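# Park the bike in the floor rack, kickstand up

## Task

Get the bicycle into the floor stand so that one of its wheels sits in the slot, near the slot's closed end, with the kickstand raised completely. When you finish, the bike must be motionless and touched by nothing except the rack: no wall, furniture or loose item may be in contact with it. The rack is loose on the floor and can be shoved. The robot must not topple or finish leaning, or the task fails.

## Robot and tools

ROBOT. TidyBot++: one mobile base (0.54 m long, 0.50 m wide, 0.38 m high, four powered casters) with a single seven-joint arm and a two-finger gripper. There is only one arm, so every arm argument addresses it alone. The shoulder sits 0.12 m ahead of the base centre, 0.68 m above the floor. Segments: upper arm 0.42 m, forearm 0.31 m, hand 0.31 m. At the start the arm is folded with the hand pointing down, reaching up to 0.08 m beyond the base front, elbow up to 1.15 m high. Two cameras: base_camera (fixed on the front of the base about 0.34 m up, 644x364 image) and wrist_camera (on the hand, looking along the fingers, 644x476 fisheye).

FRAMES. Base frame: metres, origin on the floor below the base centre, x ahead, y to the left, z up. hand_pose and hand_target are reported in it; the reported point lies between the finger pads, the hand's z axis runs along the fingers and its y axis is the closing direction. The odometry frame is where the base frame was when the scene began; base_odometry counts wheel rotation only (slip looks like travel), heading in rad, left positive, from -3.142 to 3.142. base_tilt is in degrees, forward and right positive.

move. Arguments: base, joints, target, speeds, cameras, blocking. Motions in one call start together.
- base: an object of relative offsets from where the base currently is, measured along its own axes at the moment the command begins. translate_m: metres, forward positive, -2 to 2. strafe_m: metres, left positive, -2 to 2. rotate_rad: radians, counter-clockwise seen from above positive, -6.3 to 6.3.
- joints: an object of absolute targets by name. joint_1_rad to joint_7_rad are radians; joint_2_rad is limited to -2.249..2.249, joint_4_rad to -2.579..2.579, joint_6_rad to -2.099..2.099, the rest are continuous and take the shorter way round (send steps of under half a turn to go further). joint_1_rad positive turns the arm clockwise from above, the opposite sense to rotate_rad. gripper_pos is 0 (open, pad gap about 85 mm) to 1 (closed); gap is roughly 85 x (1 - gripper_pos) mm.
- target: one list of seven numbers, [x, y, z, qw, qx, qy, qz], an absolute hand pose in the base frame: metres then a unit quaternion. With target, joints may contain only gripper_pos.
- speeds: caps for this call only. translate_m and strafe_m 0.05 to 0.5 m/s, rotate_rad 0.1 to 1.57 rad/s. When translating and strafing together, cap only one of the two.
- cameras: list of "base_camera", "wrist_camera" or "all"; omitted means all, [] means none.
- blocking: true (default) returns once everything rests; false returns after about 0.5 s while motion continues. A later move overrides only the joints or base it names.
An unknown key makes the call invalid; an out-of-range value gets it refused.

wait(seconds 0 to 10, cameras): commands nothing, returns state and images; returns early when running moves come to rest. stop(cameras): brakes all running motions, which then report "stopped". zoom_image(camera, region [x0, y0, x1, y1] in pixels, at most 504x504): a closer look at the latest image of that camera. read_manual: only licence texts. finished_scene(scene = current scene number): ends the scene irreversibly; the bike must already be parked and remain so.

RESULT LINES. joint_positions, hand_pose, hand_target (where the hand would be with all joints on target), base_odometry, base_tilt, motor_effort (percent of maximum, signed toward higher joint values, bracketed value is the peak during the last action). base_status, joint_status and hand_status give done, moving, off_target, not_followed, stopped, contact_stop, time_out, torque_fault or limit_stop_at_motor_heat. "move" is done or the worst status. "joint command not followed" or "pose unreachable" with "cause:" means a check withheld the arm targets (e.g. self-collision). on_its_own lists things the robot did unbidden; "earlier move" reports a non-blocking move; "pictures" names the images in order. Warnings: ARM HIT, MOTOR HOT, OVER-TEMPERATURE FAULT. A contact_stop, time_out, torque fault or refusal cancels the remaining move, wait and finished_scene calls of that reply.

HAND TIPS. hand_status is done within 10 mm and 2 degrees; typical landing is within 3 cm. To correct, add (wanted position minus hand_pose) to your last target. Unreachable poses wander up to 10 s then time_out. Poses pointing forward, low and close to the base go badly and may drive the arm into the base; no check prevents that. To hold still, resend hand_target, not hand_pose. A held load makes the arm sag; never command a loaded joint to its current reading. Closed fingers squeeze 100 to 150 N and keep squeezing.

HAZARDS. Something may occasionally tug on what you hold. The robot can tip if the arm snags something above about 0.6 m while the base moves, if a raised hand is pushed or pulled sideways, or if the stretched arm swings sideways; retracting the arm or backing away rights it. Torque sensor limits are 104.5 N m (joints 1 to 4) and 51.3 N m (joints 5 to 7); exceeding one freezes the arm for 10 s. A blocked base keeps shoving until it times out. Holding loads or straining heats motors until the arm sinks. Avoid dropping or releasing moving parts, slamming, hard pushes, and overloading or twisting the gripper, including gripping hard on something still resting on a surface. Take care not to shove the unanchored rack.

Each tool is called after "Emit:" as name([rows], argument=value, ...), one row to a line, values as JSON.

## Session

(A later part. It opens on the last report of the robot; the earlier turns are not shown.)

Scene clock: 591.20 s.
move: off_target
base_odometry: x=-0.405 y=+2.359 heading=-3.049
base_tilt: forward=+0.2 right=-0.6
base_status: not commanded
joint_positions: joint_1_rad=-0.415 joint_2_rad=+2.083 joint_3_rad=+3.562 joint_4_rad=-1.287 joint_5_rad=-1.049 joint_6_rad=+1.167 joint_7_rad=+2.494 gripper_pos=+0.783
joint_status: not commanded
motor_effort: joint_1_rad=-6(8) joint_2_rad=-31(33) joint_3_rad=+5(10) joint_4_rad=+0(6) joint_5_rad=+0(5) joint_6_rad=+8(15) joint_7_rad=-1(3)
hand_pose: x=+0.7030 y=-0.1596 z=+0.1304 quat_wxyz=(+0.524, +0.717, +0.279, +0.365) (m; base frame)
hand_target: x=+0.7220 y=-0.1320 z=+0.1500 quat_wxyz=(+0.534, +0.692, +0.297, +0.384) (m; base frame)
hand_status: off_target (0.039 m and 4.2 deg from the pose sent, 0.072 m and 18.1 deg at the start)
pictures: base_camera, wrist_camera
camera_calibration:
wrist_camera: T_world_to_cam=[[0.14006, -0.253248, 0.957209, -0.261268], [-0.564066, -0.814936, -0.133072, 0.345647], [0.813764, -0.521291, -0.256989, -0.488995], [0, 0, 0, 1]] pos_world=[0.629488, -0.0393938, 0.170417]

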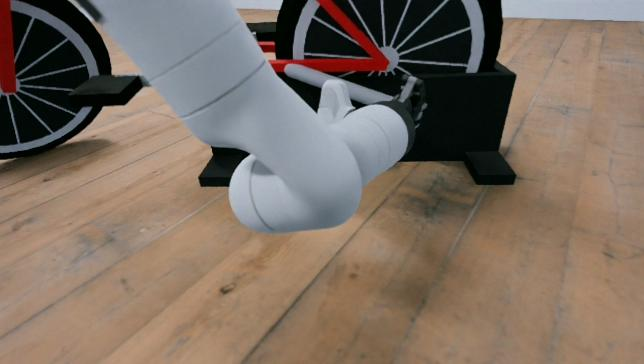

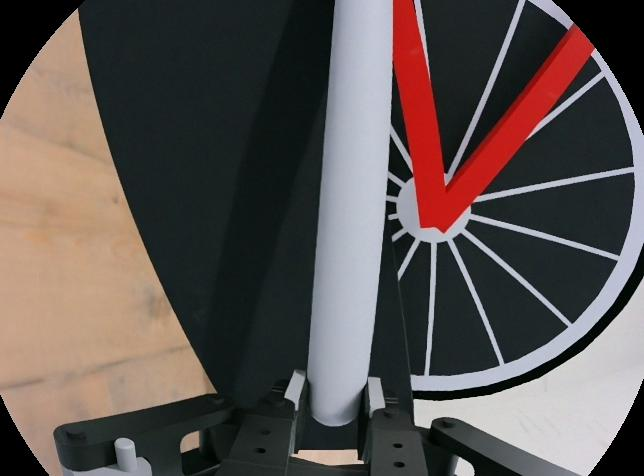

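Emit:
move(target=[0.722, -0.155, 0.182, 0.6, 0.637, 0.333, 0.353])

Scene clock: 593.03 s.
move: off_target
base_odometry: x=-0.405 y=+2.359 heading=-3.049
base_tilt: forward=+0.2 right=-0.5
base_status: not commanded
joint_positions: joint_1_rad=-0.399 joint_2_rad=+2.073 joint_3_rad=+3.603 joint_4_rad=-1.287 joint_5_rad=-1.076 joint_6_rad=+1.262 joint_7_rad=+2.648 gripper_pos=+0.783
joint_status: not commanded
motor_effort: joint_1_rad=-4(7) joint_2_rad=-29(35) joint_3_rad=+5(10) joint_4_rad=-2(4) joint_5_rad=-2(5) joint_6_rad=+8(12) joint_7_rad=-1(2)
hand_pose: x=+0.7216 y=-0.1703 z=+0.1789 quat_wxyz=(+0.590, +0.651, +0.320, +0.355) (m; base frame)
hand_target: x=+0.7220 y=-0.1550 z=+0.1820 quat_wxyz=(+0.600, +0.637, +0.333, +0.353) (m; base frame)
hand_status: off_target (0.016 m and 2.4 deg from the pose sent, 0.055 m and 14.1 deg at the start)
pictures: base_camera, wrist_camera
camera_calibration:
wrist_camera: T_world_to_cam=[[0.118745, -0.052449, 0.991539, -0.269591], [-0.532237, -0.846383, 0.0189693, 0.298354], [0.838226, -0.529986, -0.128419, -0.539407], [0, 0, 0, 1]] pos_world=[0.642953, -0.0474963, 0.19238]

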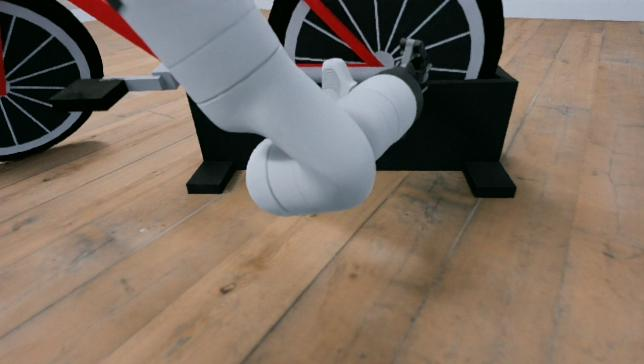

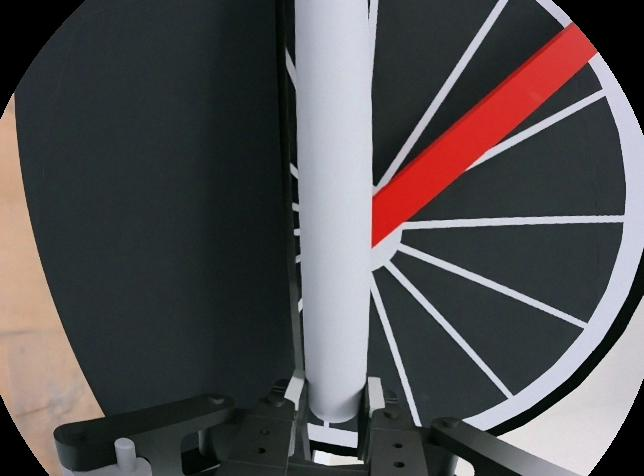

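Emit:
move(target=[0.735, -0.15, 0.21, 0.645, 0.588, 0.358, 0.326])

Scene clock: 594.70 s.
move: off_target
base_odometry: x=-0.405 y=+2.359 heading=-3.049
base_tilt: forward=+0.2 right=-0.5
base_status: not commanded
joint_positions: joint_1_rad=-0.397 joint_2_rad=+2.074 joint_3_rad=+3.593 joint_4_rad=-1.267 joint_5_rad=-1.099 joint_6_rad=+1.271 joint_7_rad=+2.800 gripper_pos=+0.785
joint_status: not commanded
motor_effort: joint_1_rad=-4(5) joint_2_rad=-31(35) joint_3_rad=+9(12) joint_4_rad=-3(4) joint_5_rad=-2(3) joint_6_rad=+13(15) joint_7_rad=+3(3)
hand_pose: x=+0.7221 y=-0.1699 z=+0.1805 quat_wxyz=(+0.618, +0.627, +0.354, +0.315) (m; base frame)
hand_target: x=+0.7350 y=-0.1500 z=+0.2100 quat_wxyz=(+0.646, +0.589, +0.359, +0.327) (m; base frame)
hand_status: off_target (0.038 m and 5.6 deg from the pose sent, 0.039 m and 11.0 deg at the start)
pictures: base_camera, wrist_camera
camera_calibration:
wrist_camera: T_world_to_cam=[[0.174857, 0.0585454, 0.982852, -0.291345], [-0.534926, -0.832407, 0.144752, 0.280554], [0.826607, -0.551064, -0.114235, -0.537201], [0, 0, 0, 1]] pos_world=[0.645073, -0.0454399, 0.184371]

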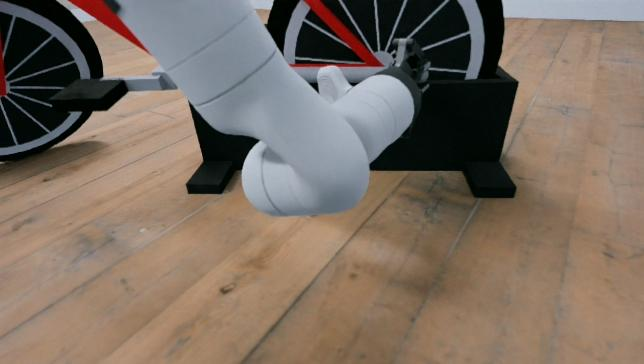

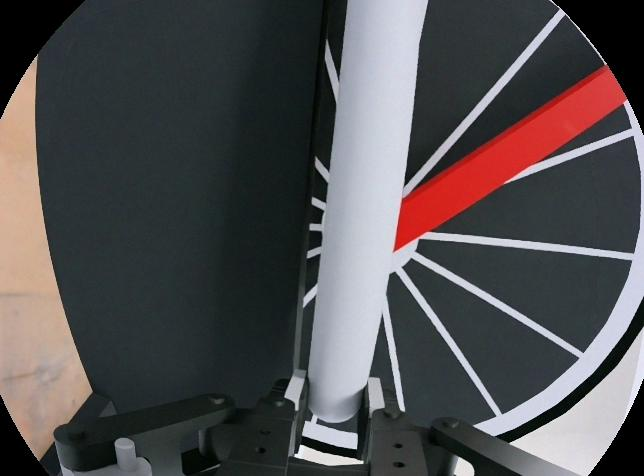

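Emit:
move(target=[0.725, -0.158, 0.186, 0.618, 0.62, 0.345, 0.335], cameras=[])

Emit:
move(joints={"gripper_pos": 0.6})

Scene clock: 596.40 s.
move: off_target
base_odometry: x=-0.405 y=+2.359 heading=-3.049
base_tilt: forward=+0.2 right=-0.5
base_status: not commanded
joint_positions: joint_1_rad=-0.397 joint_2_rad=+2.075 joint_3_rad=+3.593 joint_4_rad=-1.267 joint_5_rad=-1.098 joint_6_rad=+1.271 joint_7_rad=+2.775 gripper_pos=+0.785
joint_status: not commanded
motor_effort: joint_1_rad=-2(5) joint_2_rad=-30(33) joint_3_rad=+8(10) joint_4_rad=-2(5) joint_5_rad=-3(5) joint_6_rad=+10(13) joint_7_rad=+1(3)
hand_pose: x=+0.7218 y=-0.1700 z=+0.1800 quat_wxyz=(+0.614, +0.632, +0.346, +0.323) (m; base frame)
hand_target: x=+0.7250 y=-0.1580 z=+0.1860 quat_wxyz=(+0.619, +0.621, +0.345, +0.335) (m; base frame)
hand_status: off_target (0.014 m and 2.0 deg from the pose sent, 0.013 m and 2.6 deg at the start)
pictures: none
No camera images: "cameras" was empty.

Scene clock: 597.20 s.
move: done
base_odometry: x=-0.405 y=+2.359 heading=-3.049
base_tilt: forward=+0.2 right=-0.5
base_status: not commanded
joint_positions: joint_1_rad=-0.404 joint_2_rad=+2.075 joint_3_rad=+3.593 joint_4_rad=-1.267 joint_5_rad=-1.098 joint_6_rad=+1.273 joint_7_rad=+2.775 gripper_pos=+0.600
joint_status: all done
motor_effort: joint_1_rad=+1(4) joint_2_rad=-30(31) joint_3_rad=+9(9) joint_4_rad=-2(3) joint_5_rad=-3(3) joint_6_rad=+8(11) joint_7_rad=+1(1)
hand_pose: x=+0.7232 y=-0.1656 z=+0.1805 quat_wxyz=(+0.613, +0.630, +0.348, +0.325) (m; base frame)
hand_target: x=+0.7250 y=-0.1580 z=+0.1860 quat_wxyz=(+0.619, +0.621, +0.345, +0.335) (m; base frame)
hand_status: not commanded
pictures: base_camera, wrist_camera
camera_calibration:
wrist_camera: T_world_to_cam=[[0.159883, 0.0399067, 0.986329, -0.284702], [-0.531011, -0.838823, 0.120015, 0.285251], [0.832145, -0.54294, -0.112922, -0.538542], [0, 0, 0, 1]] pos_world=[0.645135, -0.0417597, 0.185762]

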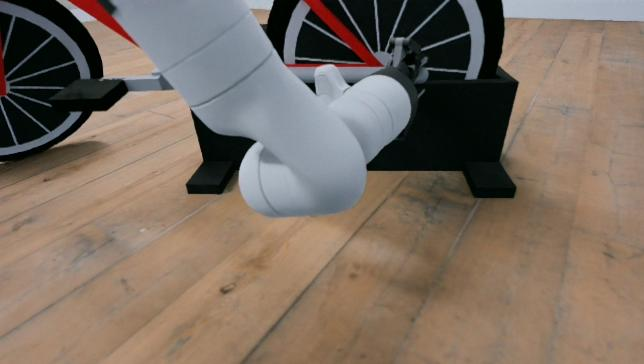

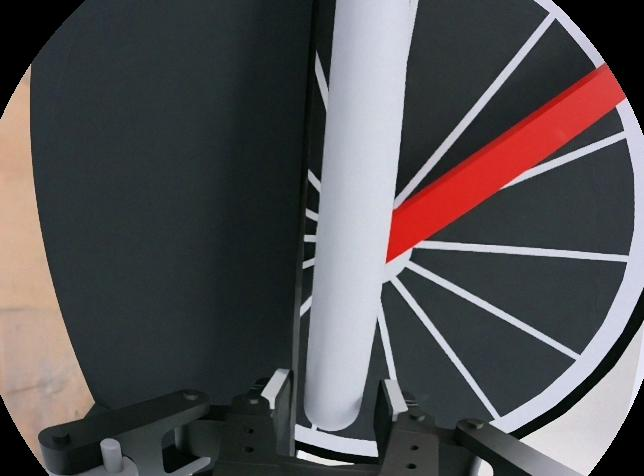

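Emit:
move(base={"translate_m": -0.25}, speeds={"translate_m": 0.15})

Scene clock: 602.03 s.
move: time_out
base_odometry: x=-0.159 y=+2.382 heading=-3.055
base_tilt: forward=+0.2 right=-0.5
base_status: translate_m time_out (by the wheels' count: -0.248 of -0.250)
joint_positions: joint_1_rad=-0.412 joint_2_rad=+2.083 joint_3_rad=+3.592 joint_4_rad=-1.267 joint_5_rad=-1.099 joint_6_rad=+1.274 joint_7_rad=+2.775 gripper_pos=+0.600
joint_status: not commanded
motor_effort: joint_1_rad=+1(10) joint_2_rad=-30(35) joint_3_rad=+9(13) joint_4_rad=-3(4) joint_5_rad=-2(5) joint_6_rad=+7(10) joint_7_rad=+1(1)
hand_pose: x=+0.7206 y=-0.1625 z=+0.1768 quat_wxyz=(+0.612, +0.629, +0.353, +0.325) (m; base frame)
hand_target: x=+0.7250 y=-0.1580 z=+0.1860 quat_wxyz=(+0.619, +0.621, +0.345, +0.335) (m; base frame)
hand_status: not commanded
pictures: base_camera, wrist_camera
camera_calibration:
wrist_camera: T_world_to_cam=[[0.166167, 0.0434278, 0.985141, -0.284518], [-0.524622, -0.842018, 0.125609, 0.280824], [0.834961, -0.537698, -0.117133, -0.53564], [0, 0, 0, 1]] pos_world=[0.641842, -0.0391978, 0.182275]

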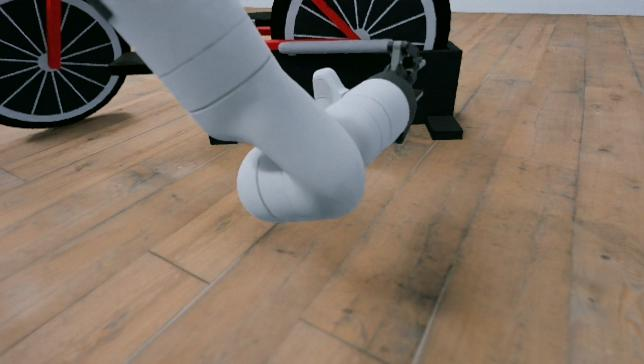

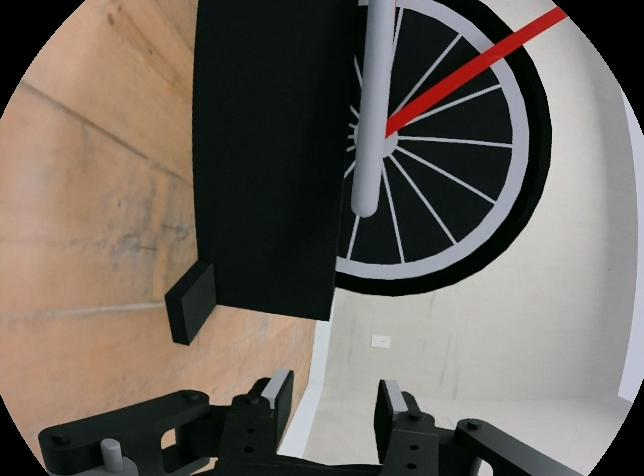

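Emit:
move(joints={"joint_1_rad": 0.0, "joint_2_rad": 0.3, "joint_3_rad": 3.16, "joint_4_rad": -2.0, "joint_5_rad": 0.0, "joint_6_rad": 0.0, "joint_7_rad": 1.57})

Scene clock: 606.00 s.
move: done
base_odometry: x=-0.159 y=+2.382 heading=-3.055
base_tilt: forward=+0.2 right=-0.5
base_status: not commanded
joint_positions: joint_1_rad=-0.013 joint_2_rad=+0.313 joint_3_rad=+3.184 joint_4_rad=-1.973 joint_5_rad=-0.041 joint_6_rad=+0.061 joint_7_rad=+1.640 gripper_pos=+0.600
joint_status: all done
motor_effort: joint_1_rad=+0(1) joint_2_rad=-26(44) joint_3_rad=+0(11) joint_4_rad=+18(19) joint_5_rad=+0(4) joint_6_rad=+7(10) joint_7_rad=+1(2)
hand_pose: x=+0.7331 y=-0.0159 z=+0.6867 quat_wxyz=(+0.019, +0.897, +0.003, +0.442) (m; base frame)
hand_target: x=+0.7100 y=-0.0091 z=+0.6669 quat_wxyz=(+0.006, +0.913, -0.007, +0.408) (m; base frame)
hand_status: not commanded
pictures: base_camera, wrist_camera
camera_calibration:
wrist_camera: T_world_to_cam=[[0.112348, -0.991045, 0.0721702, -0.145314], [-0.599034, -0.125499, -0.790828, 1.042], [0.792803, 0.0456158, -0.607769, -0.0303745], [0, 0, 0, 1]] pos_world=[0.664602, -0.0118568, 0.816072]

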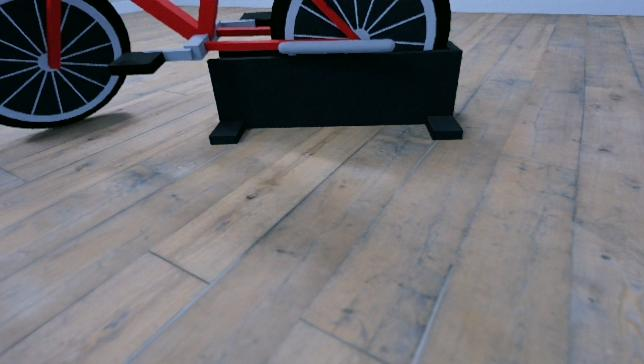

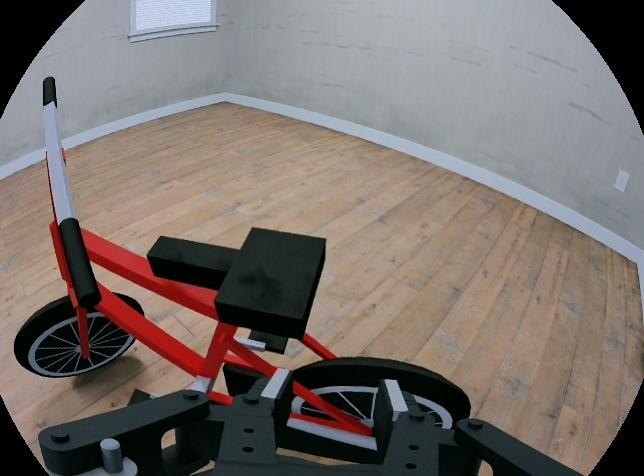

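Emit:
zoom_image(camera="base_camera", region=[190, 0, 490, 160])

Scaled by 1.680.

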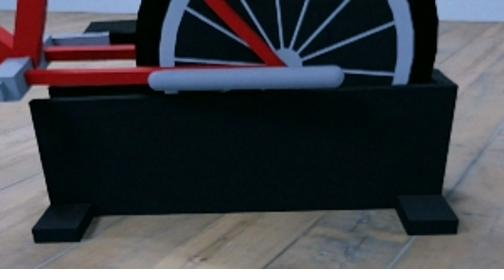

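Emit:
move(base={"translate_m": -0.1})

Emit:
zoom_image(camera="base_camera", region=[190, 0, 490, 160])

Emit:
zoom_image(camera="wrist_camera", region=[0, 50, 500, 476])

Scene clock: 610.17 s.
move: time_out
base_odometry: x=-0.061 y=+2.391 heading=-3.059
base_tilt: forward=+0.2 right=-0.5
base_status: translate_m time_out (by the wheels' count: -0.098 of -0.100)
joint_positions: joint_1_rad=-0.004 joint_2_rad=+0.306 joint_3_rad=+3.175 joint_4_rad=-1.981 joint_5_rad=-0.039 joint_6_rad=+0.056 joint_7_rad=+1.639 gripper_pos=+0.600
joint_status: not commanded
motor_effort: joint_1_rad=+1(4) joint_2_rad=-27(29) joint_3_rad=+0(3) joint_4_rad=+19(20) joint_5_rad=+0(2) joint_6_rad=+7(8) joint_7_rad=+1(1)
hand_pose: x=+0.7288 y=-0.0161 z=+0.6858 quat_wxyz=(+0.018, +0.898, +0.002, +0.439) (m; base frame)
hand_target: x=+0.7100 y=-0.0091 z=+0.6669 quat_wxyz=(+0.006, +0.913, -0.007, +0.408) (m; base frame)
hand_status: not commanded
pictures: base_camera, wrist_camera
camera_calibration:
wrist_camera: T_world_to_cam=[[0.112353, -0.991311, 0.0684079, -0.142422], [-0.604068, -0.122801, -0.787415, 1.04007], [0.788973, 0.0471454, -0.612616, -0.0213596], [0, 0, 0, 1]] pos_world=[0.661128, -0.0124552, 0.815626]

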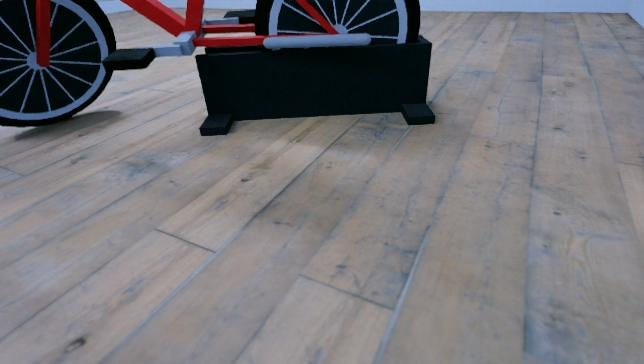

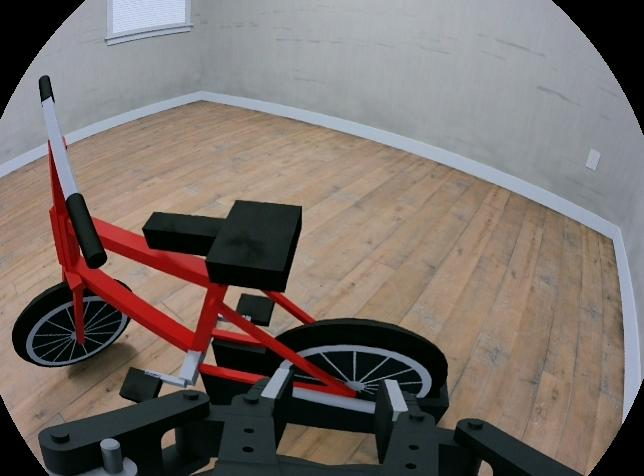

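Scaled by 1.680.

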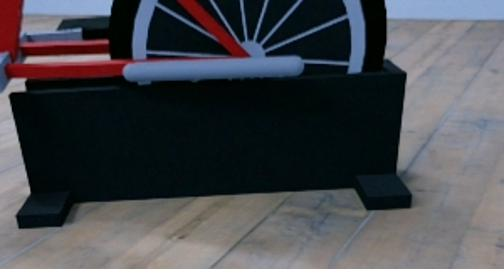

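Scaled by 1.008.

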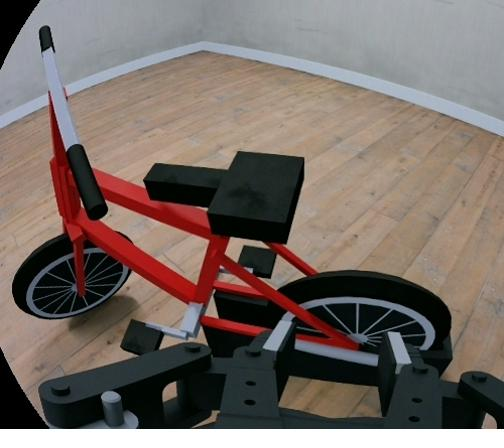

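Emit:
finished_scene(scene=1)

The scene is finished: the task was done.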